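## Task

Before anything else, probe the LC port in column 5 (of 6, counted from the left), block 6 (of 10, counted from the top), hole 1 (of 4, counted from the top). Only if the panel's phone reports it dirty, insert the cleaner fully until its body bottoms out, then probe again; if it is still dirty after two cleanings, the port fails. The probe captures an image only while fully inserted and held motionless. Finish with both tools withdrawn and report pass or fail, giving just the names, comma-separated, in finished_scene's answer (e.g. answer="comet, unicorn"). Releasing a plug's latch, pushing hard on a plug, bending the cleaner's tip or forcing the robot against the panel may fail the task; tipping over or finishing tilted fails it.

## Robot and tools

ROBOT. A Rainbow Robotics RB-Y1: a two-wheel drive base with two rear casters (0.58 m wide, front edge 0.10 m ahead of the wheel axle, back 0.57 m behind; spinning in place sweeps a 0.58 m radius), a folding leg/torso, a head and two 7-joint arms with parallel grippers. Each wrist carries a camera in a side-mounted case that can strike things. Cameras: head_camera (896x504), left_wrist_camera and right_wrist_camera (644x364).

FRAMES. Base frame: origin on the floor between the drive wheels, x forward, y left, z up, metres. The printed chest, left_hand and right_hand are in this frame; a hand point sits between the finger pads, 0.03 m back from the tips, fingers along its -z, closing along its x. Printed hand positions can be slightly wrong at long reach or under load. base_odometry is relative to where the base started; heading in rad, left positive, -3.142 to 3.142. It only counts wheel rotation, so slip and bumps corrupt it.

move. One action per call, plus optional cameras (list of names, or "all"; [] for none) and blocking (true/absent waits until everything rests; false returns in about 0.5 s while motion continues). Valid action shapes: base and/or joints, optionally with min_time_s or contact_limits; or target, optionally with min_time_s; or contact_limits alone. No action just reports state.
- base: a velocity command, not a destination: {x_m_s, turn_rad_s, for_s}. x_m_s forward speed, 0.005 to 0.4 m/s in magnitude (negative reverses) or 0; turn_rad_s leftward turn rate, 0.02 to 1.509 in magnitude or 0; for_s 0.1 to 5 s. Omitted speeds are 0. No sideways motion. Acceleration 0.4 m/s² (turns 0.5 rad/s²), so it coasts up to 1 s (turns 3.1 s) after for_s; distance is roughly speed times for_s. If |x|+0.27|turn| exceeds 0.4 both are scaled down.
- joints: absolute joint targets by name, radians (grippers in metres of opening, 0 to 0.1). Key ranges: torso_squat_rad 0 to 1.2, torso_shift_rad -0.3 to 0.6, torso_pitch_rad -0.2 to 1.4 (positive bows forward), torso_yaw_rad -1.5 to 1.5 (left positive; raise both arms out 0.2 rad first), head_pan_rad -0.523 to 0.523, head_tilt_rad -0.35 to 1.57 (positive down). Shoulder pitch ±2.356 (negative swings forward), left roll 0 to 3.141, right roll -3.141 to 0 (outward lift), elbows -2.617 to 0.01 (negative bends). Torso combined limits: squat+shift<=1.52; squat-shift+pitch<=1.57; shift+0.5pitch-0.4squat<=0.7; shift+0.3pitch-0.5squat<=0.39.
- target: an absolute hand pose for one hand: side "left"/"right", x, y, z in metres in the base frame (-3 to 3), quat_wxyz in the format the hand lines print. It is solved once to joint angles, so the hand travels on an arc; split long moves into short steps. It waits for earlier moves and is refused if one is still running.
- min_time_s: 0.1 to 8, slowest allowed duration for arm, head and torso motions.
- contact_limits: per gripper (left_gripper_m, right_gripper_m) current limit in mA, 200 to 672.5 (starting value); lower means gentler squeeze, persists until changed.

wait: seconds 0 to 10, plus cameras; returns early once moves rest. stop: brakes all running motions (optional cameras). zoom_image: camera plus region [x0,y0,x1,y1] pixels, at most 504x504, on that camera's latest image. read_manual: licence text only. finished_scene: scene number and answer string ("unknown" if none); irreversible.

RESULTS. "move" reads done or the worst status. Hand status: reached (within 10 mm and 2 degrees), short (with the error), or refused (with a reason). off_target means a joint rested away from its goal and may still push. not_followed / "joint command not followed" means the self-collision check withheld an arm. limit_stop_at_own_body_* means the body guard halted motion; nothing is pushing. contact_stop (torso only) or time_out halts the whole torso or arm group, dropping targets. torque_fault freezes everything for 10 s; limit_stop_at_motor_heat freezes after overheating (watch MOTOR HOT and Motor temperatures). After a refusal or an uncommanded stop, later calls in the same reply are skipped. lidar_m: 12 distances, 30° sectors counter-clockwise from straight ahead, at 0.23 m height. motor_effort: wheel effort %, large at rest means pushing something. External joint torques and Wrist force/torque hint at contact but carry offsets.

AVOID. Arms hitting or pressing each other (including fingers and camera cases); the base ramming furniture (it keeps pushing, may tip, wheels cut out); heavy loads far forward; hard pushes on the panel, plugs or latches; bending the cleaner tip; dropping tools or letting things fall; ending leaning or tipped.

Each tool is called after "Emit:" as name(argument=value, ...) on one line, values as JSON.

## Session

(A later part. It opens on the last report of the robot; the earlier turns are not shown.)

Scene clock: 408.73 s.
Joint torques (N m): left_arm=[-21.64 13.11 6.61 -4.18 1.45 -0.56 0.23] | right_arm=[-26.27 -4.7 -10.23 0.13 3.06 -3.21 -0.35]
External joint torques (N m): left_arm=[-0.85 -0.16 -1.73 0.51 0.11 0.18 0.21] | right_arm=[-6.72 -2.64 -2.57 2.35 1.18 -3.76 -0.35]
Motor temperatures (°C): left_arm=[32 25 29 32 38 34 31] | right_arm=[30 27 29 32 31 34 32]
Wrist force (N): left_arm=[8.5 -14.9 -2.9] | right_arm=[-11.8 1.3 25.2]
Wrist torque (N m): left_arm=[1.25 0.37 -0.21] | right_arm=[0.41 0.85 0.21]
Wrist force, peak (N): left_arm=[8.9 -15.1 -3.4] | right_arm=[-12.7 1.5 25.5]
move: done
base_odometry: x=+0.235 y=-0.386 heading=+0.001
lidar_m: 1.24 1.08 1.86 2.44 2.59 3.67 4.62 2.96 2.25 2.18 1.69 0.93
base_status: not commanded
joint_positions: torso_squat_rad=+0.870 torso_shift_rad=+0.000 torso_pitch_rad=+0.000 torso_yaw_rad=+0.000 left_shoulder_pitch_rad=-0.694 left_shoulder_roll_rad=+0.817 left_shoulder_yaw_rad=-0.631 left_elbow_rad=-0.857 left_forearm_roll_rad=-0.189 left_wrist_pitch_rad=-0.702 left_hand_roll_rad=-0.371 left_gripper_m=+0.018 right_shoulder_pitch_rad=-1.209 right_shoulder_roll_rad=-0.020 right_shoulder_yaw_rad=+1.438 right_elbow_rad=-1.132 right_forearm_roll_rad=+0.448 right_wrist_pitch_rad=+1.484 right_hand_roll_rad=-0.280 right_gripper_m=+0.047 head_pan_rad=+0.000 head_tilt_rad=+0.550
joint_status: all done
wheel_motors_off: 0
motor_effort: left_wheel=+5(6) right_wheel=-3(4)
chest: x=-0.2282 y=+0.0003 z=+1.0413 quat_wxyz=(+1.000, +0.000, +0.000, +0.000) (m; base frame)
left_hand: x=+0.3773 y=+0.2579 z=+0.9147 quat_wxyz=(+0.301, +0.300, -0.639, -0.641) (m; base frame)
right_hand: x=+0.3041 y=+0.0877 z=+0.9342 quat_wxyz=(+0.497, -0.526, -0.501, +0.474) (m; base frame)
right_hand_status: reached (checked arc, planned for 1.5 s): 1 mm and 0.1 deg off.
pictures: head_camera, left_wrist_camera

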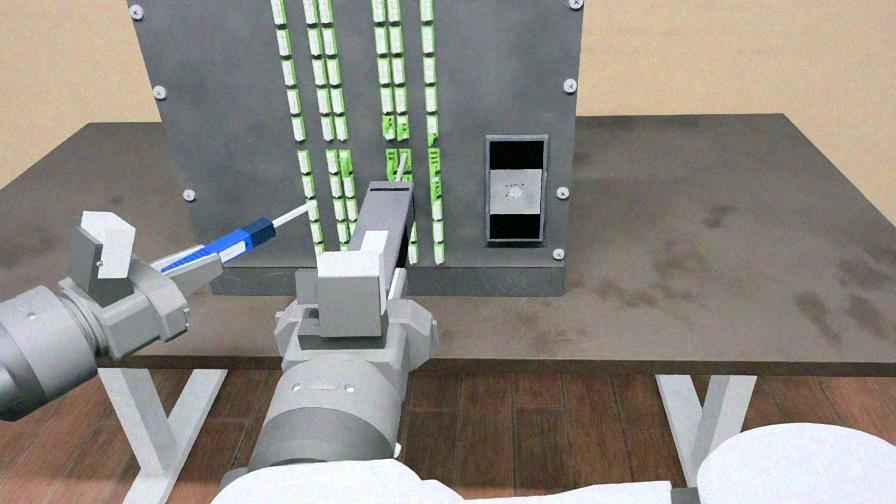

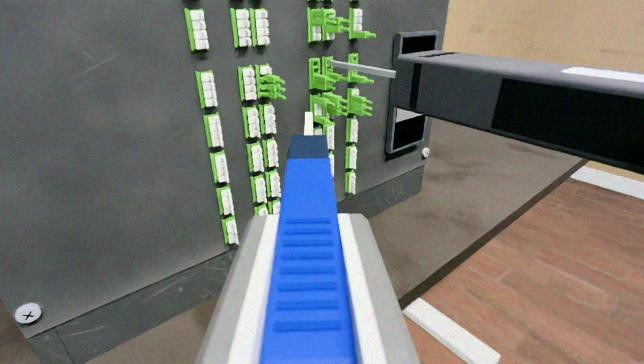

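Emit:
move(target={"side":"right","x":0.299,"y":0.089,"z":0.9347,"quat_wxyz":[0.4972,-0.5264,-0.5019,0.4739]}, min_time_s=1.0, cameras=["left_wrist_camera","head_camera"])

Emit:
zoom_image(camera="left_wrist_camera", region=[320, 50, 350, 80])

Emit:
zoom_image(camera="head_camera", region=[390, 140, 420, 170])

Emit:
zoom_image(camera="head_camera", region=[380, 130, 450, 200])

Scene clock: 411.57 s.
Joint torques (N m): left_arm=[-21.59 13.16 6.81 -4.12 1.55 -0.51 0.17] | right_arm=[-21.01 -1.19 -7.13 -3.05 3.11 0.57 0.27]
External joint torques (N m): left_arm=[-0.8 -0.11 -1.53 0.57 0.22 0.24 0.15] | right_arm=[-1.62 0.76 0.6 -0.77 1.22 0.03 0.28]
Motor temperatures (°C): left_arm=[32 25 29 32 38 34 31] | right_arm=[30 27 29 32 31 34 32]
Wrist force (N): left_arm=[8.2 -14.7 -3.1] | right_arm=[-5.2 3.3 1.5]
Wrist torque (N m): left_arm=[1.19 0.25 -0.19] | right_arm=[0.53 -0.98 0.13]
Wrist force, peak (N): left_arm=[9.2 -15.3 -3.6] | right_arm=[-12.4 1.0 25.5]
move: done
base_odometry: x=+0.235 y=-0.386 heading=+0.001
lidar_m: 1.24 1.10 1.89 2.45 2.60 3.66 4.61 2.96 2.23 2.18 1.68 0.92
base_status: not commanded
joint_positions: torso_squat_rad=+0.870 torso_shift_rad=+0.000 torso_pitch_rad=+0.000 torso_yaw_rad=+0.000 left_shoulder_pitch_rad=-0.694 left_shoulder_roll_rad=+0.817 left_shoulder_yaw_rad=-0.631 left_elbow_rad=-0.857 left_forearm_roll_rad=-0.189 left_wrist_pitch_rad=-0.702 left_hand_roll_rad=-0.371 left_gripper_m=+0.018 right_shoulder_pitch_rad=-1.206 right_shoulder_roll_rad=-0.019 right_shoulder_yaw_rad=+1.440 right_elbow_rad=-1.150 right_forearm_roll_rad=+0.450 right_wrist_pitch_rad=+1.502 right_hand_roll_rad=-0.274 right_gripper_m=+0.047 head_pan_rad=+0.000 head_tilt_rad=+0.550
joint_status: all done
wheel_motors_off: 0
motor_effort: left_wheel=+6(8) right_wheel=-4(4)
chest: x=-0.2281 y=+0.0003 z=+1.0413 quat_wxyz=(+1.000, +0.000, +0.000, +0.000) (m; base frame)
left_hand: x=+0.3774 y=+0.2579 z=+0.9146 quat_wxyz=(+0.301, +0.300, -0.639, -0.641) (m; base frame)
right_hand: x=+0.2994 y=+0.0889 z=+0.9346 quat_wxyz=(+0.497, -0.526, -0.502, +0.474) (m; base frame)
right_hand_status: reached (checked arc, planned for 1.0 s): 0 mm and 0.0 deg off.
pictures: head_camera, left_wrist_camera

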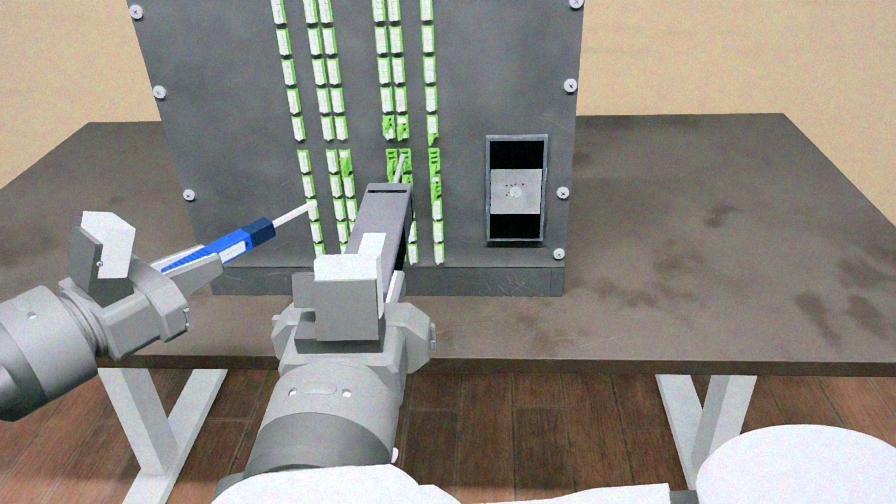

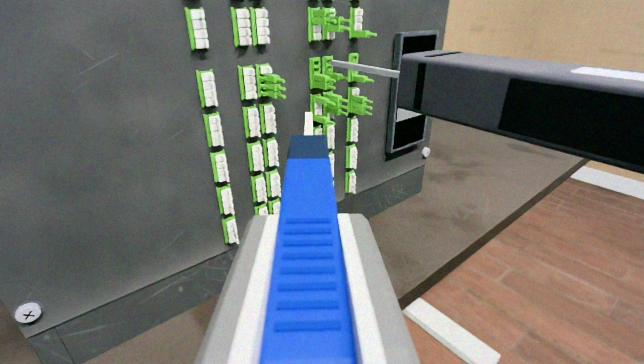

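Scaled by 16.800 from the camera's 644x364 image, which has a finer 1265x715 frame.

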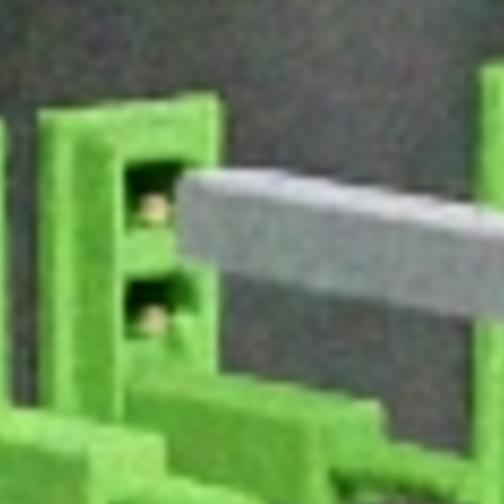

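Scaled by 16.800 from the camera's 896x504 image, which has a finer 1280x720 frame.

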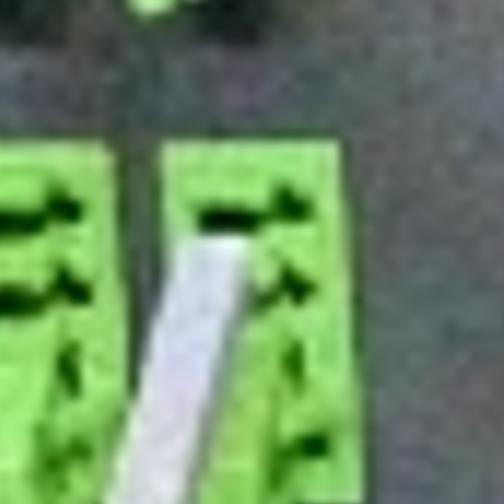

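Scaled by 7.200 from the camera's 896x504 image, which has a finer 1280x720 frame.

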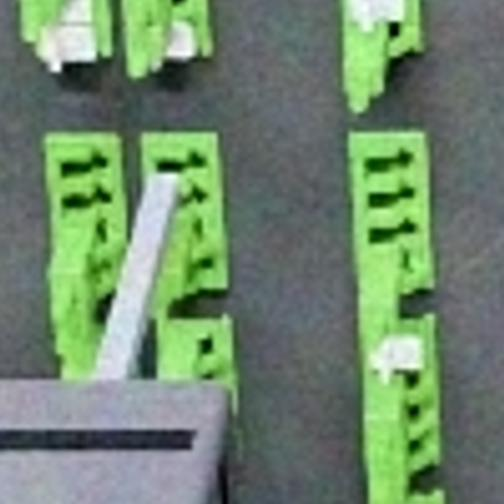

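Emit:
move(target={"side":"right","x":0.3015,"y":0.0887,"z":0.9354,"quat_wxyz":[0.4972,-0.5264,-0.5019,0.4739]}, min_time_s=1.0, cameras=["left_wrist_camera","head_camera"])

Emit:
zoom_image(camera="left_wrist_camera", region=[320, 50, 350, 80])

Emit:
zoom_image(camera="head_camera", region=[390, 140, 420, 170])

Scene clock: 416.47 s.
Joint torques (N m): left_arm=[-21.9 13.45 6.67 -4.01 1.52 -0.42 0.2] | right_arm=[-23.03 -3.17 -8.93 -2 2.69 -0.04 -0.44]
External joint torques (N m): left_arm=[-1.1 0.19 -1.68 0.69 0.18 0.32 0.19] | right_arm=[-3.58 -1.17 -1.22 0.25 0.8 -0.58 -0.44]
Motor temperatures (°C): left_arm=[32 25 29 32 38 34 31] | right_arm=[30 27 29 32 31 34 32]
Wrist force (N): left_arm=[8.1 -14.6 -3.0] | right_arm=[-5.3 3.6 1.3]
Wrist torque (N m): left_arm=[1.22 0.26 -0.17] | right_arm=[0.49 -1.00 0.12]
Wrist force, peak (N): left_arm=[8.4 -16.0 -3.2] | right_arm=[-6.1 3.6 1.2]
move: done
base_odometry: x=+0.235 y=-0.386 heading=+0.001
lidar_m: 1.24 1.09 1.86 2.45 2.58 3.67 4.61 2.96 2.24 2.18 1.67 0.92
base_status: not commanded
joint_positions: torso_squat_rad=+0.870 torso_shift_rad=+0.000 torso_pitch_rad=+0.000 torso_yaw_rad=+0.000 left_shoulder_pitch_rad=-0.694 left_shoulder_roll_rad=+0.817 left_shoulder_yaw_rad=-0.631 left_elbow_rad=-0.857 left_forearm_roll_rad=-0.189 left_wrist_pitch_rad=-0.702 left_hand_roll_rad=-0.371 left_gripper_m=+0.018 right_shoulder_pitch_rad=-1.208 right_shoulder_roll_rad=-0.019 right_shoulder_yaw_rad=+1.438 right_elbow_rad=-1.143 right_forearm_roll_rad=+0.448 right_wrist_pitch_rad=+1.495 right_hand_roll_rad=-0.275 right_gripper_m=+0.047 head_pan_rad=+0.000 head_tilt_rad=+0.550
joint_status: all done
wheel_motors_off: 0
motor_effort: left_wheel=+4(7) right_wheel=-3(4)
chest: x=-0.2281 y=+0.0003 z=+1.0413 quat_wxyz=(+1.000, +0.000, +0.000, +0.000) (m; base frame)
left_hand: x=+0.3774 y=+0.2579 z=+0.9146 quat_wxyz=(+0.301, +0.300, -0.639, -0.641) (m; base frame)
right_hand: x=+0.3013 y=+0.0888 z=+0.9351 quat_wxyz=(+0.497, -0.526, -0.502, +0.474) (m; base frame)
right_hand_status: reached (checked arc, planned for 1.0 s): 0 mm and 0.0 deg off.
pictures: head_camera, left_wrist_camera

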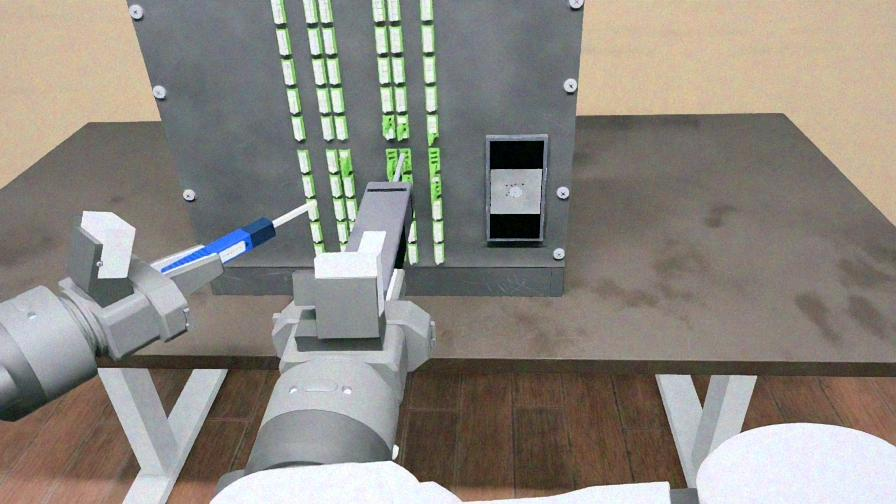

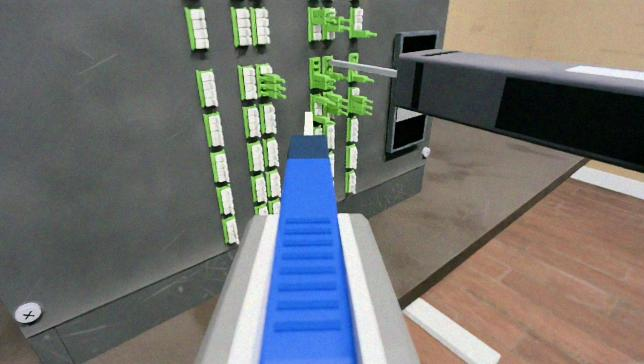

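Scaled by 16.800 from the camera's 644x364 image, which has a finer 1265x715 frame.

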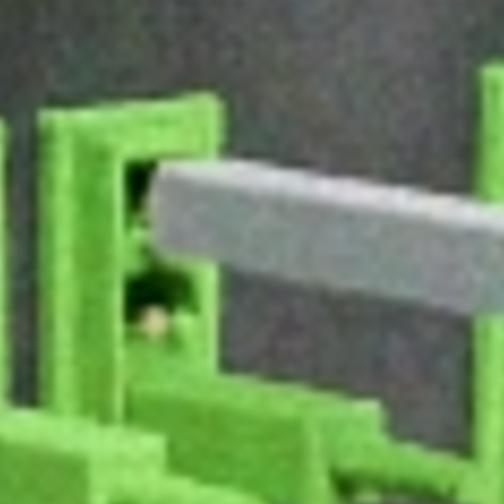

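Scaled by 16.800 from the camera's 896x504 image, which has a finer 1280x720 frame.

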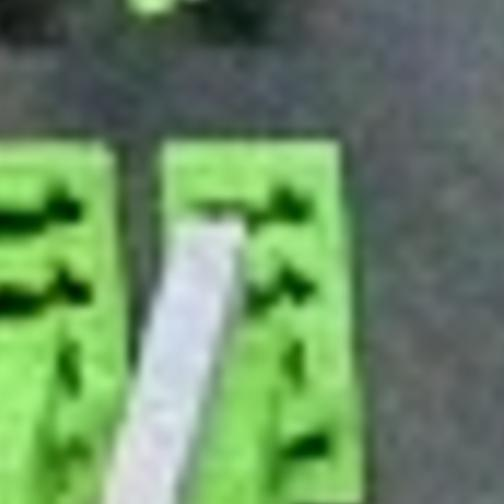

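Emit:
move(target={"side":"right","x":0.3015,"y":0.0881,"z":0.9361,"quat_wxyz":[0.4972,-0.5264,-0.5019,0.4739]}, min_time_s=1.0, cameras=["left_wrist_camera","head_camera"])

Emit:
zoom_image(camera="left_wrist_camera", region=[320, 50, 350, 80])

Emit:
zoom_image(camera="head_camera", region=[390, 140, 420, 170])

Scene clock: 419.67 s.
Joint torques (N m): left_arm=[-21.36 13.37 6.7 -4.15 1.62 -0.33 0.21] | right_arm=[-22.92 -3.53 -8.92 -3.04 2.69 0.56 0.24]
External joint torques (N m): left_arm=[-0.56 0.1 -1.65 0.54 0.28 0.42 0.2] | right_arm=[-3.45 -1.5 -1.18 -0.79 0.8 0.02 0.25]
Motor temperatures (°C): left_arm=[32 25 29 31 38 34 31] | right_arm=[30 27 29 32 31 34 32]
Wrist force (N): left_arm=[8.9 -14.5 -2.7] | right_arm=[-6.1 3.2 1.3]
Wrist torque (N m): left_arm=[1.17 0.36 -0.21] | right_arm=[0.52 -1.08 0.13]
Wrist force, peak (N): left_arm=[8.5 -16.1 -2.9] | right_arm=[-6.0 3.5 1.6]
move: done
base_odometry: x=+0.235 y=-0.386 heading=+0.001
lidar_m: 1.24 1.08 1.84 2.46 2.58 3.68 4.60 2.96 2.25 2.18 1.69 0.92
base_status: not commanded
joint_positions: torso_squat_rad=+0.870 torso_shift_rad=+0.000 torso_pitch_rad=+0.000 torso_yaw_rad=+0.000 left_shoulder_pitch_rad=-0.694 left_shoulder_roll_rad=+0.817 left_shoulder_yaw_rad=-0.631 left_elbow_rad=-0.857 left_forearm_roll_rad=-0.189 left_wrist_pitch_rad=-0.702 left_hand_roll_rad=-0.371 left_gripper_m=+0.018 right_shoulder_pitch_rad=-1.209 right_shoulder_roll_rad=-0.023 right_shoulder_yaw_rad=+1.437 right_elbow_rad=-1.149 right_forearm_roll_rad=+0.448 right_wrist_pitch_rad=+1.496 right_hand_roll_rad=-0.273 right_gripper_m=+0.047 head_pan_rad=+0.000 head_tilt_rad=+0.550
joint_status: all done
wheel_motors_off: 0
motor_effort: left_wheel=+4(7) right_wheel=-3(4)
chest: x=-0.2281 y=+0.0003 z=+1.0413 quat_wxyz=(+1.000, +0.000, +0.000, +0.000) (m; base frame)
left_hand: x=+0.3774 y=+0.2579 z=+0.9146 quat_wxyz=(+0.301, +0.300, -0.639, -0.641) (m; base frame)
right_hand: x=+0.3014 y=+0.0882 z=+0.9357 quat_wxyz=(+0.497, -0.526, -0.502, +0.474) (m; base frame)
right_hand_status: reached (checked arc, planned for 1.0 s): 0 mm and 0.0 deg off.
pictures: head_camera, left_wrist_camera

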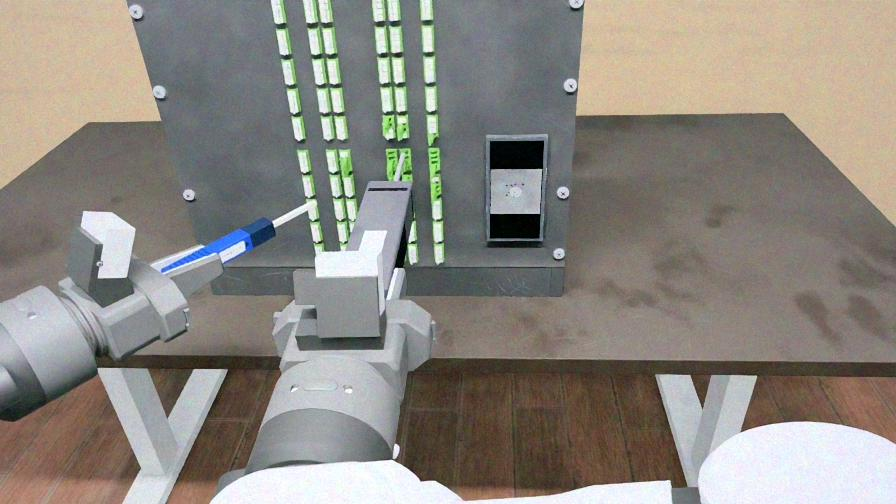

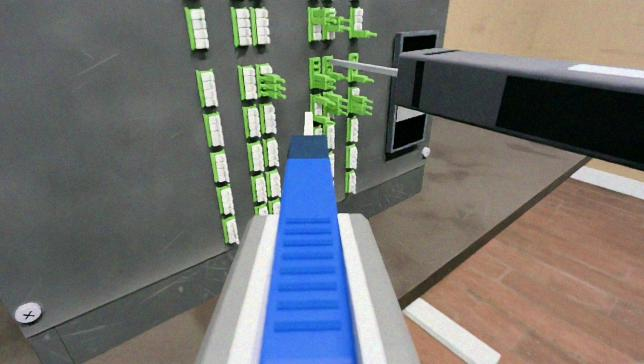

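Scaled by 16.800 from the camera's 644x364 image, which has a finer 1265x715 frame.

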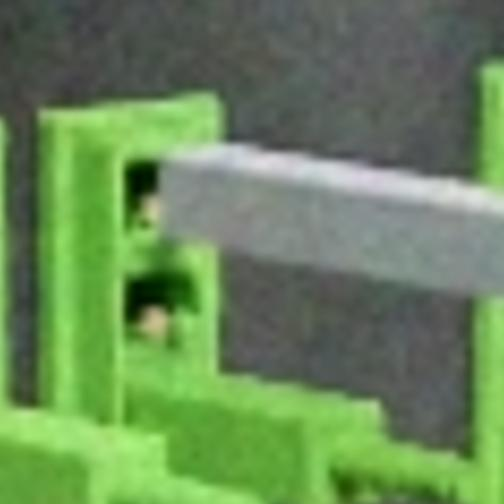

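Scaled by 16.800 from the camera's 896x504 image, which has a finer 1280x720 frame.

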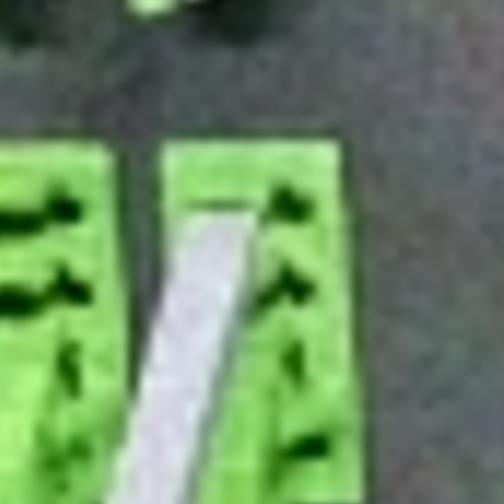

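Emit:
move(target={"side":"right","x":0.3055,"y":0.0876,"z":0.936,"quat_wxyz":[0.4972,-0.5264,-0.5019,0.4739]}, min_time_s=1.5, cameras=["left_wrist_camera"])

Emit:
zoom_image(camera="left_wrist_camera", region=[320, 50, 350, 80])

Scene clock: 423.03 s.
Joint torques (N m): left_arm=[-22.08 13.43 6.85 -4.21 1.54 -0.44 0.23] | right_arm=[-23.31 -2.62 -8.88 -1.25 2.77 0.81 -0.37]
External joint torques (N m): left_arm=[-1.29 0.16 -1.49 0.49 0.21 0.31 0.21] | right_arm=[-3.72 -0.49 -1.2 0.96 0.89 0.26 -0.36]
Motor temperatures (°C): left_arm=[32 25 29 31 38 34 31] | right_arm=[30 27 29 32 31 34 32]
Wrist force (N): left_arm=[7.8 -15.2 -3.0] | right_arm=[-4.0 3.2 1.4]
Wrist torque (N m): left_arm=[1.23 0.25 -0.20] | right_arm=[0.75 -1.28 0.10]
Wrist force, peak (N): left_arm=[8.7 -15.7 -3.2] | right_arm=[-5.4 3.2 8.6]
move: done
base_odometry: x=+0.235 y=-0.386 heading=+0.001
lidar_m: 1.23 1.08 1.86 2.44 2.59 3.67 4.61 2.95 2.24 2.18 1.67 0.93
base_status: not commanded
joint_positions: torso_squat_rad=+0.870 torso_shift_rad=+0.000 torso_pitch_rad=+0.000 torso_yaw_rad=+0.000 left_shoulder_pitch_rad=-0.694 left_shoulder_roll_rad=+0.817 left_shoulder_yaw_rad=-0.631 left_elbow_rad=-0.857 left_forearm_roll_rad=-0.189 left_wrist_pitch_rad=-0.702 left_hand_roll_rad=-0.371 left_gripper_m=+0.018 right_shoulder_pitch_rad=-1.212 right_shoulder_roll_rad=-0.021 right_shoulder_yaw_rad=+1.435 right_elbow_rad=-1.132 right_forearm_roll_rad=+0.446 right_wrist_pitch_rad=+1.481 right_hand_roll_rad=-0.278 right_gripper_m=+0.047 head_pan_rad=+0.000 head_tilt_rad=+0.550
joint_status: all done
wheel_motors_off: 0
motor_effort: left_wheel=+5(7) right_wheel=-4(4)
chest: x=-0.2281 y=+0.0003 z=+1.0413 quat_wxyz=(+1.000, +0.000, +0.000, +0.000) (m; base frame)
left_hand: x=+0.3774 y=+0.2579 z=+0.9145 quat_wxyz=(+0.301, +0.300, -0.639, -0.641) (m; base frame)
right_hand: x=+0.3053 y=+0.0876 z=+0.9356 quat_wxyz=(+0.497, -0.526, -0.502, +0.474) (m; base frame)
right_hand_status: reached (checked arc, planned for 1.5 s): 0 mm and 0.1 deg off.
pictures: left_wrist_camera

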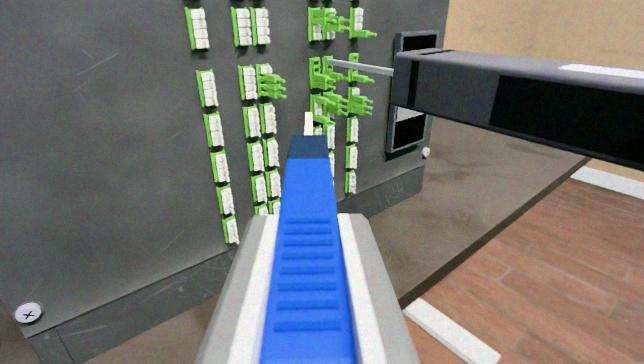

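Scaled by 16.800 from the camera's 644x364 image, which has a finer 1265x715 frame.

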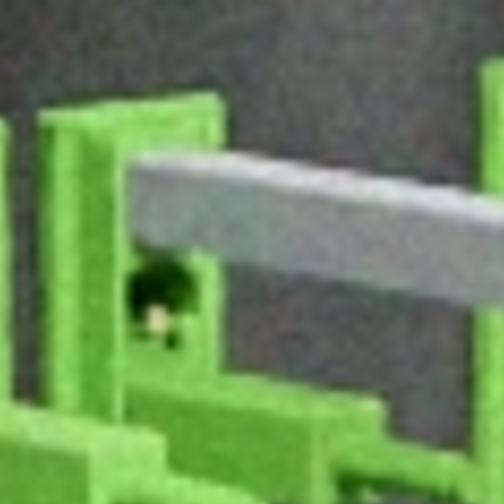

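Emit:
move(target={"side":"right","x":0.309,"y":0.0874,"z":0.9357,"quat_wxyz":[0.4972,-0.5264,-0.5019,0.4739]}, min_time_s=1.2, cameras=[])

Emit:
move(target={"side":"right","x":0.312,"y":0.087,"z":0.9354,"quat_wxyz":[0.4972,-0.5264,-0.5019,0.4739]}, min_time_s=1.2, cameras=[])

Emit:
move(target={"side":"right","x":0.315,"y":0.0864,"z":0.9352,"quat_wxyz":[0.4972,-0.5264,-0.5019,0.4739]}, min_time_s=1.2, cameras=["head_camera","left_wrist_camera"])

Scene clock: 426.13 s.
Joint torques (N m): left_arm=[-21.52 13.37 6.79 -4.37 1.54 -0.38 0.26] | right_arm=[-23.16 -2.39 -8.87 -1.13 2.58 0.78 -0.3]
External joint torques (N m): left_arm=[-0.73 0.1 -1.55 0.33 0.2 0.36 0.25] | right_arm=[-3.46 -0.2 -1.28 1.03 0.7 0.22 -0.3]
Motor temperatures (°C): left_arm=[32 25 29 31 38 34 31] | right_arm=[30 27 29 32 31 34 32]
Wrist force (N): left_arm=[8.8 -14.7 -2.5] | right_arm=[-4.6 3.0 1.5]
Wrist torque (N m): left_arm=[1.19 0.39 -0.14] | right_arm=[0.63 -1.34 0.08]
Wrist force, peak (N): left_arm=[8.9 -15.6 -2.5] | right_arm=[-6.0 4.2 1.7]
move: done
base_odometry: x=+0.235 y=-0.386 heading=+0.001
lidar_m: 1.24 1.08 1.88 2.45 2.58 3.68 4.61 2.96 2.24 2.18 1.67 0.92
base_status: not commanded
joint_positions: torso_squat_rad=+0.870 torso_shift_rad=+0.000 torso_pitch_rad=+0.000 torso_yaw_rad=+0.000 left_shoulder_pitch_rad=-0.694 left_shoulder_roll_rad=+0.817 left_shoulder_yaw_rad=-0.631 left_elbow_rad=-0.857 left_forearm_roll_rad=-0.189 left_wrist_pitch_rad=-0.702 left_hand_roll_rad=-0.371 left_gripper_m=+0.018 right_shoulder_pitch_rad=-1.214 right_shoulder_roll_rad=-0.018 right_shoulder_yaw_rad=+1.434 right_elbow_rad=-1.113 right_forearm_roll_rad=+0.445 right_wrist_pitch_rad=+1.467 right_hand_roll_rad=-0.283 right_gripper_m=+0.047 head_pan_rad=+0.000 head_tilt_rad=+0.550
joint_status: all done
wheel_motors_off: 0
motor_effort: left_wheel=+6(8) right_wheel=-3(4)
chest: x=-0.2281 y=+0.0003 z=+1.0413 quat_wxyz=(+1.000, +0.000, +0.000, +0.000) (m; base frame)
left_hand: x=+0.3774 y=+0.2579 z=+0.9145 quat_wxyz=(+0.301, +0.300, -0.639, -0.641) (m; base frame)
right_hand: x=+0.3087 y=+0.0874 z=+0.9354 quat_wxyz=(+0.497, -0.526, -0.502, +0.474) (m; base frame)
right_hand_status: reached (checked arc, planned for 1.2 s): 0 mm and 0.1 deg off.
pictures: none
No camera images: "cameras" was empty.

Scene clock: 427.67 s.
Joint torques (N m): left_arm=[-21.88 13.52 6.24 -4.04 1.6 -0.47 0.08] | right_arm=[-22.73 -3.04 -9.54 -0.98 2.22 0.99 -0.24]
External joint torques (N m): left_arm=[-1.09 0.25 -2.1 0.65 0.26 0.27 0.07] | right_arm=[-2.93 -0.79 -2.02 1.14 0.35 0.42 -0.23]
Motor temperatures (°C): left_arm=[32 25 29 31 38 34 31] | right_arm=[30 27 29 32 31 34 32]
Wrist force (N): left_arm=[8.4 -14.3 -2.5] | right_arm=[-4.3 3.1 2.3]
Wrist torque (N m): left_arm=[1.15 0.38 -0.18] | right_arm=[0.44 -1.42 0.08]
Wrist force, peak (N): left_arm=[8.5 -15.4 -3.4] | right_arm=[-5.8 3.7 1.1]
move: done
base_odometry: x=+0.235 y=-0.386 heading=+0.001
lidar_m: 1.23 1.09 1.85 2.46 2.58 3.68 4.61 2.94 2.22 2.17 1.67 0.92
base_status: not commanded
joint_positions: torso_squat_rad=+0.870 torso_shift_rad=+0.000 torso_pitch_rad=+0.000 torso_yaw_rad=+0.000 left_shoulder_pitch_rad=-0.694 left_shoulder_roll_rad=+0.817 left_shoulder_yaw_rad=-0.631 left_elbow_rad=-0.857 left_forearm_roll_rad=-0.189 left_wrist_pitch_rad=-0.702 left_hand_roll_rad=-0.371 left_gripper_m=+0.018 right_shoulder_pitch_rad=-1.217 right_shoulder_roll_rad=-0.015 right_shoulder_yaw_rad=+1.432 right_elbow_rad=-1.097 right_forearm_roll_rad=+0.444 right_wrist_pitch_rad=+1.455 right_hand_roll_rad=-0.288 right_gripper_m=+0.047 head_pan_rad=+0.000 head_tilt_rad=+0.550
joint_status: all done
wheel_motors_off: 0
motor_effort: left_wheel=+6(7) right_wheel=-3(4)
chest: x=-0.2281 y=+0.0003 z=+1.0413 quat_wxyz=(+1.000, +0.000, +0.000, +0.000) (m; base frame)
left_hand: x=+0.3774 y=+0.2579 z=+0.9145 quat_wxyz=(+0.301, +0.300, -0.639, -0.641) (m; base frame)
right_hand: x=+0.3117 y=+0.0871 z=+0.9351 quat_wxyz=(+0.497, -0.526, -0.502, +0.474) (m; base frame)
right_hand_status: reached (checked arc, planned for 1.2 s): 0 mm and 0.1 deg off.
pictures: none
No camera images: "cameras" was empty.

Scene clock: 429.20 s.
Joint torques (N m): left_arm=[-21.45 13.74 6.66 -4.05 1.61 -0.4 0.16] | right_arm=[-22.84 -3.98 -9.13 0.19 2.02 0.63 -0.26]
External joint torques (N m): left_arm=[-0.66 0.48 -1.69 0.64 0.27 0.34 0.14] | right_arm=[-2.95 -1.66 -1.67 2.26 0.16 0.05 -0.25]
Motor temperatures (°C): left_arm=[32 25 29 31 38 34 31] | right_arm=[30 27 29 32 31 34 32]
Wrist force (N): left_arm=[8.2 -14.7 -3.5] | right_arm=[-3.9 2.4 5.2]
Wrist torque (N m): left_arm=[1.17 0.27 -0.18] | right_arm=[0.36 -1.32 0.06]
Wrist force, peak (N): left_arm=[8.9 -15.3 -2.9] | right_arm=[-4.5 2.4 5.8]
move: done
base_odometry: x=+0.235 y=-0.386 heading=+0.001
lidar_m: 1.24 1.09 1.86 2.45 2.60 3.66 4.61 2.95 2.24 2.17 1.70 0.92
base_status: not commanded
joint_positions: torso_squat_rad=+0.870 torso_shift_rad=+0.000 torso_pitch_rad=+0.000 torso_yaw_rad=+0.000 left_shoulder_pitch_rad=-0.694 left_shoulder_roll_rad=+0.817 left_shoulder_yaw_rad=-0.631 left_elbow_rad=-0.857 left_forearm_roll_rad=-0.189 left_wrist_pitch_rad=-0.702 left_hand_roll_rad=-0.371 left_gripper_m=+0.018 right_shoulder_pitch_rad=-1.219 right_shoulder_roll_rad=-0.013 right_shoulder_yaw_rad=+1.431 right_elbow_rad=-1.083 right_forearm_roll_rad=+0.443 right_wrist_pitch_rad=+1.443 right_hand_roll_rad=-0.292 right_gripper_m=+0.047 head_pan_rad=+0.000 head_tilt_rad=+0.550
joint_status: all done
wheel_motors_off: 0
motor_effort: left_wheel=+4(7) right_wheel=-3(4)
chest: x=-0.2281 y=+0.0003 z=+1.0413 quat_wxyz=(+1.000, +0.000, +0.000, +0.000) (m; base frame)
left_hand: x=+0.3774 y=+0.2579 z=+0.9145 quat_wxyz=(+0.301, +0.300, -0.639, -0.641) (m; base frame)
right_hand: x=+0.3146 y=+0.0867 z=+0.9349 quat_wxyz=(+0.497, -0.526, -0.502, +0.474) (m; base frame)
right_hand_status: reached (checked arc, planned for 1.2 s): 1 mm and 0.1 deg off.
pictures: head_camera, left_wrist_camera

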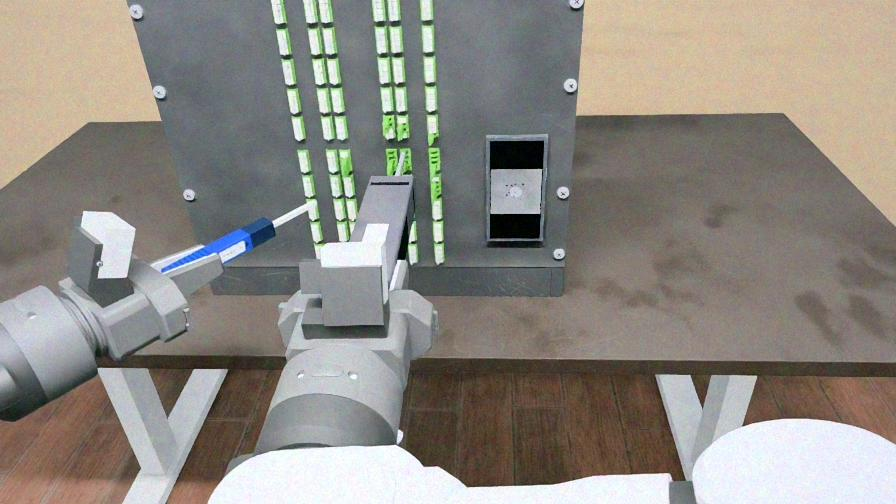

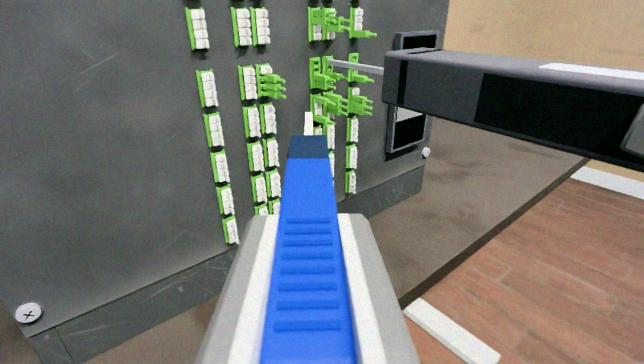

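Emit:
move(target={"side":"right","x":0.3175,"y":0.0856,"z":0.935,"quat_wxyz":[0.4972,-0.5264,-0.5019,0.4739]}, min_time_s=1.2, cameras=["head_camera"])

Emit:
move(target={"side":"right","x":0.3195,"y":0.0848,"z":0.935,"quat_wxyz":[0.4972,-0.5264,-0.5019,0.4739]}, min_time_s=1.2, cameras=["head_camera"])

Emit:
wait(seconds=1, cameras=["head_camera"])

Emit:
zoom_image(camera="head_camera", region=[486, 140, 546, 220])

Scene clock: 432.30 s.
Joint torques (N m): left_arm=[-21.71 13.29 6.88 -4.12 1.58 -0.47 0.05] | right_arm=[-23.34 -6.92 -10.13 2.11 1.72 -0.41 -0.37]
External joint torques (N m): left_arm=[-0.91 0.02 -1.47 0.58 0.24 0.28 0.03] | right_arm=[-3.39 -4.56 -2.72 4.15 -0.14 -0.99 -0.36]
Motor temperatures (°C): left_arm=[32 25 29 31 38 34 31] | right_arm=[30 27 29 32 31 34 32]
Wrist force (N): left_arm=[8.5 -14.3 -3.0] | right_arm=[-5.8 0.6 17.6]
Wrist torque (N m): left_arm=[1.16 0.33 -0.13] | right_arm=[0.27 -0.84 0.06]
Wrist force, peak (N): left_arm=[9.1 -15.4 -2.7] | right_arm=[-5.9 0.6 18.5]
move: done
base_odometry: x=+0.235 y=-0.386 heading=+0.001
lidar_m: 1.23 1.08 1.86 2.45 2.58 3.66 4.60 2.96 2.24 2.18 1.70 0.93
base_status: not commanded
joint_positions: torso_squat_rad=+0.870 torso_shift_rad=+0.000 torso_pitch_rad=+0.000 torso_yaw_rad=+0.000 left_shoulder_pitch_rad=-0.694 left_shoulder_roll_rad=+0.817 left_shoulder_yaw_rad=-0.631 left_elbow_rad=-0.857 left_forearm_roll_rad=-0.189 left_wrist_pitch_rad=-0.702 left_hand_roll_rad=-0.371 left_gripper_m=+0.018 right_shoulder_pitch_rad=-1.220 right_shoulder_roll_rad=-0.012 right_shoulder_yaw_rad=+1.431 right_elbow_rad=-1.072 right_forearm_roll_rad=+0.443 right_wrist_pitch_rad=+1.433 right_hand_roll_rad=-0.296 right_gripper_m=+0.047 head_pan_rad=+0.000 head_tilt_rad=+0.550
joint_status: all done
wheel_motors_off: 0
motor_effort: left_wheel=+6(8) right_wheel=-4(4)
chest: x=-0.2281 y=+0.0003 z=+1.0413 quat_wxyz=(+1.000, +0.000, +0.000, +0.000) (m; base frame)
left_hand: x=+0.3774 y=+0.2579 z=+0.9146 quat_wxyz=(+0.301, +0.300, -0.639, -0.641) (m; base frame)
right_hand: x=+0.3167 y=+0.0864 z=+0.9347 quat_wxyz=(+0.497, -0.525, -0.502, +0.474) (m; base frame)
right_hand_status: reached (checked arc, planned for 1.2 s): 1 mm and 0.1 deg off.
pictures: head_camera

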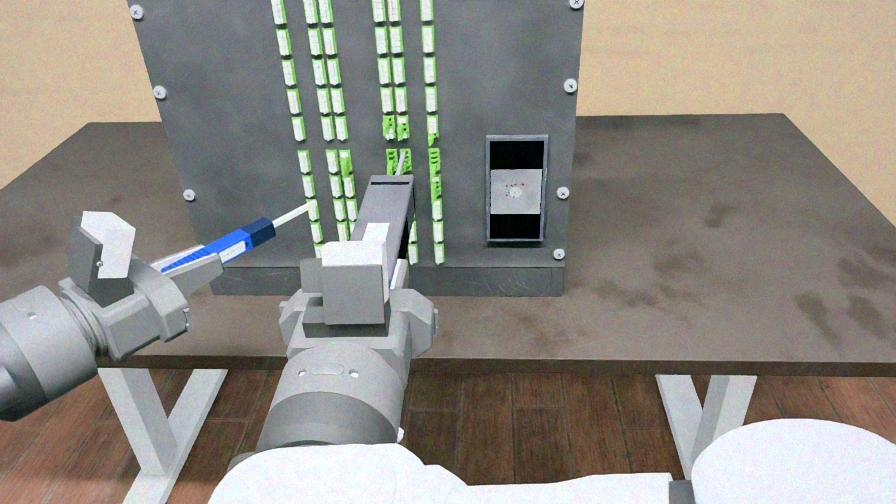

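Scene clock: 433.83 s.
Joint torques (N m): left_arm=[-21.56 13.43 6.88 -4.25 1.51 -0.26 0.15] | right_arm=[-24.83 -10.91 -10.66 4.1 1.76 -1.64 -0.32]
External joint torques (N m): left_arm=[-0.76 0.17 -1.46 0.45 0.17 0.49 0.14] | right_arm=[-4.82 -8.51 -3.28 6.12 -0.09 -2.22 -0.32]
Motor temperatures (°C): left_arm=[32 25 29 31 38 34 31] | right_arm=[30 27 29 32 31 34 32]
Wrist force (N): left_arm=[8.4 -14.9 -3.5] | right_arm=[-8.5 -1.4 33.2]
Wrist torque (N m): left_arm=[1.22 0.35 -0.17] | right_arm=[0.30 -0.23 0.07]
Wrist force, peak (N): left_arm=[8.5 -15.4 -3.5] | right_arm=[-8.8 -1.4 34.3]
move: done
base_odometry: x=+0.235 y=-0.386 heading=+0.001
lidar_m: 1.23 1.06 1.87 2.45 2.58 3.68 4.60 2.96 2.21 2.17 1.68 0.93
base_status: not commanded
joint_positions: torso_squat_rad=+0.870 torso_shift_rad=+0.000 torso_pitch_rad=-0.001 torso_yaw_rad=+0.000 left_shoulder_pitch_rad=-0.694 left_shoulder_roll_rad=+0.817 left_shoulder_yaw_rad=-0.631 left_elbow_rad=-0.857 left_forearm_roll_rad=-0.189 left_wrist_pitch_rad=-0.702 left_hand_roll_rad=-0.371 left_gripper_m=+0.018 right_shoulder_pitch_rad=-1.221 right_shoulder_roll_rad=-0.012 right_shoulder_yaw_rad=+1.430 right_elbow_rad=-1.065 right_forearm_roll_rad=+0.442 right_wrist_pitch_rad=+1.426 right_hand_roll_rad=-0.298 right_gripper_m=+0.047 head_pan_rad=+0.000 head_tilt_rad=+0.550
joint_status: all done
wheel_motors_off: 0
motor_effort: left_wheel=+8(11) right_wheel=-4(4)
chest: x=-0.2284 y=+0.0003 z=+1.0413 quat_wxyz=(+1.000, +0.000, +0.000, +0.000) (m; base frame)
left_hand: x=+0.3772 y=+0.2579 z=+0.9148 quat_wxyz=(+0.301, +0.301, -0.639, -0.641) (m; base frame)
right_hand: x=+0.3181 y=+0.0862 z=+0.9346 quat_wxyz=(+0.497, -0.525, -0.502, +0.475) (m; base frame)
right_hand_status: reached (checked arc, planned for 1.2 s): 2 mm and 0.2 deg off.
pictures: head_camera

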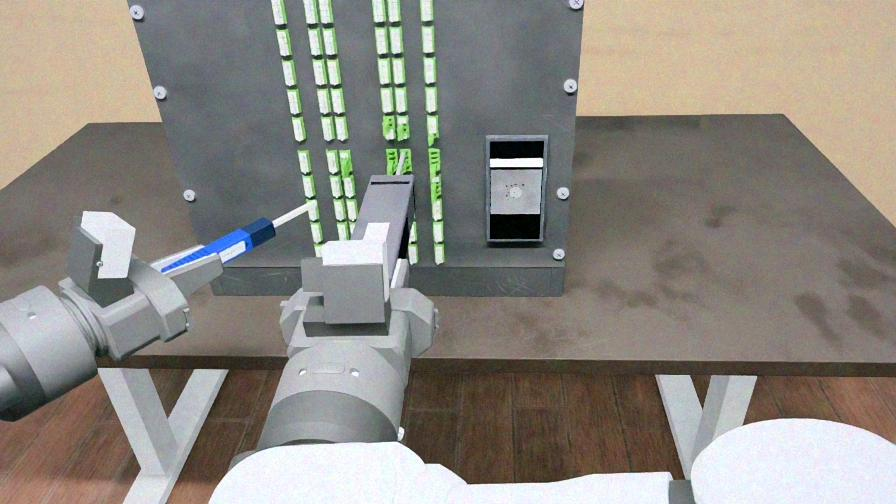

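Scene clock: 434.83 s.
Joint torques (N m): left_arm=[-21.55 13.31 6.48 -4.03 1.55 -0.32 0.23] | right_arm=[-24.79 -10.21 -10.81 4.08 1.81 -1.76 -0.36]
External joint torques (N m): left_arm=[-0.75 0.04 -1.86 0.67 0.22 0.43 0.22] | right_arm=[-4.78 -7.81 -3.43 6.1 -0.04 -2.34 -0.35]
Motor temperatures (°C): left_arm=[32 25 29 31 38 34 31] | right_arm=[30 27 29 32 31 34 32]
Wrist force (N): left_arm=[8.5 -15.6 -2.2] | right_arm=[-8.2 -0.9 33.0]
Wrist torque (N m): left_arm=[1.33 0.36 -0.15] | right_arm=[0.27 -0.18 0.08]
Wrist force, peak (N): left_arm=[8.5 -15.6 -2.2] | right_arm=[-8.8 -0.8 33.6]
base_odometry: x=+0.235 y=-0.386 heading=+0.001
lidar_m: 1.23 1.09 1.87 2.45 2.58 3.67 4.61 2.97 2.23 2.18 1.68 0.92
base_status: not commanded
joint_positions: torso_squat_rad=+0.870 torso_shift_rad=+0.000 torso_pitch_rad=-0.001 torso_yaw_rad=+0.000 left_shoulder_pitch_rad=-0.694 left_shoulder_roll_rad=+0.817 left_shoulder_yaw_rad=-0.631 left_elbow_rad=-0.857 left_forearm_roll_rad=-0.189 left_wrist_pitch_rad=-0.702 left_hand_roll_rad=-0.371 left_gripper_m=+0.018 right_shoulder_pitch_rad=-1.221 right_shoulder_roll_rad=-0.012 right_shoulder_yaw_rad=+1.430 right_elbow_rad=-1.065 right_forearm_roll_rad=+0.442 right_wrist_pitch_rad=+1.426 right_hand_roll_rad=-0.298 right_gripper_m=+0.047 head_pan_rad=+0.000 head_tilt_rad=+0.550
joint_status: all done
wheel_motors_off: 0
motor_effort: left_wheel=+9(11) right_wheel=-4(4)
chest: x=-0.2284 y=+0.0003 z=+1.0413 quat_wxyz=(+1.000, +0.000, +0.000, +0.000) (m; base frame)
left_hand: x=+0.3772 y=+0.2579 z=+0.9148 quat_wxyz=(+0.301, +0.301, -0.639, -0.641) (m; base frame)
right_hand: x=+0.3181 y=+0.0862 z=+0.9346 quat_wxyz=(+0.497, -0.525, -0.502, +0.475) (m; base frame)
right_hand_status: reached (checked arc, planned for 1.2 s): 2 mm and 0.2 deg off.
wait: 1.00 s; at rest by 0.27 s
pictures: head_camera

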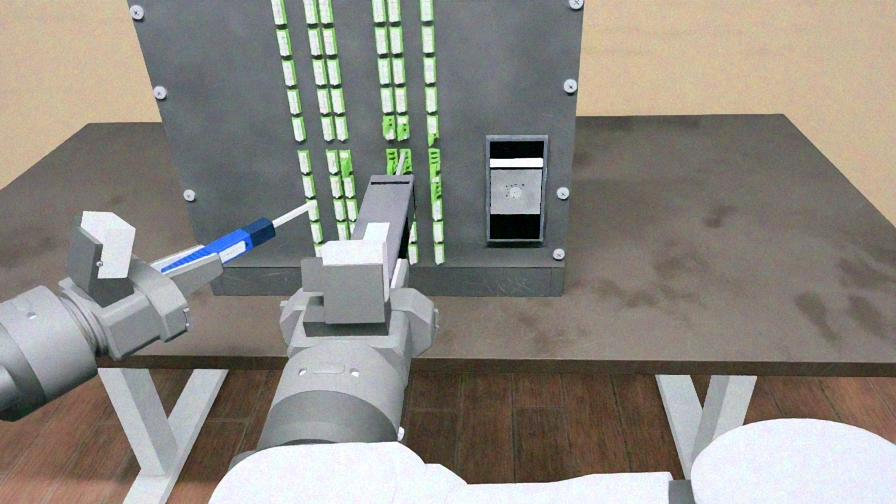

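Scaled by 6.300 from the camera's 896x504 image, which has a finer 1280x720 frame.

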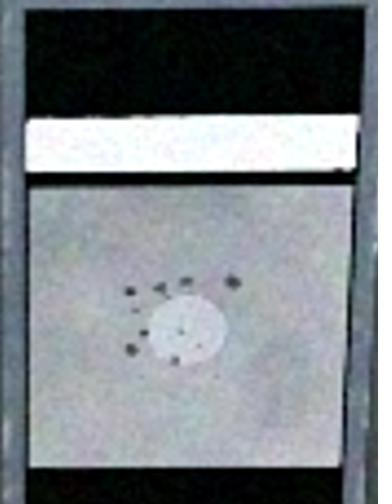

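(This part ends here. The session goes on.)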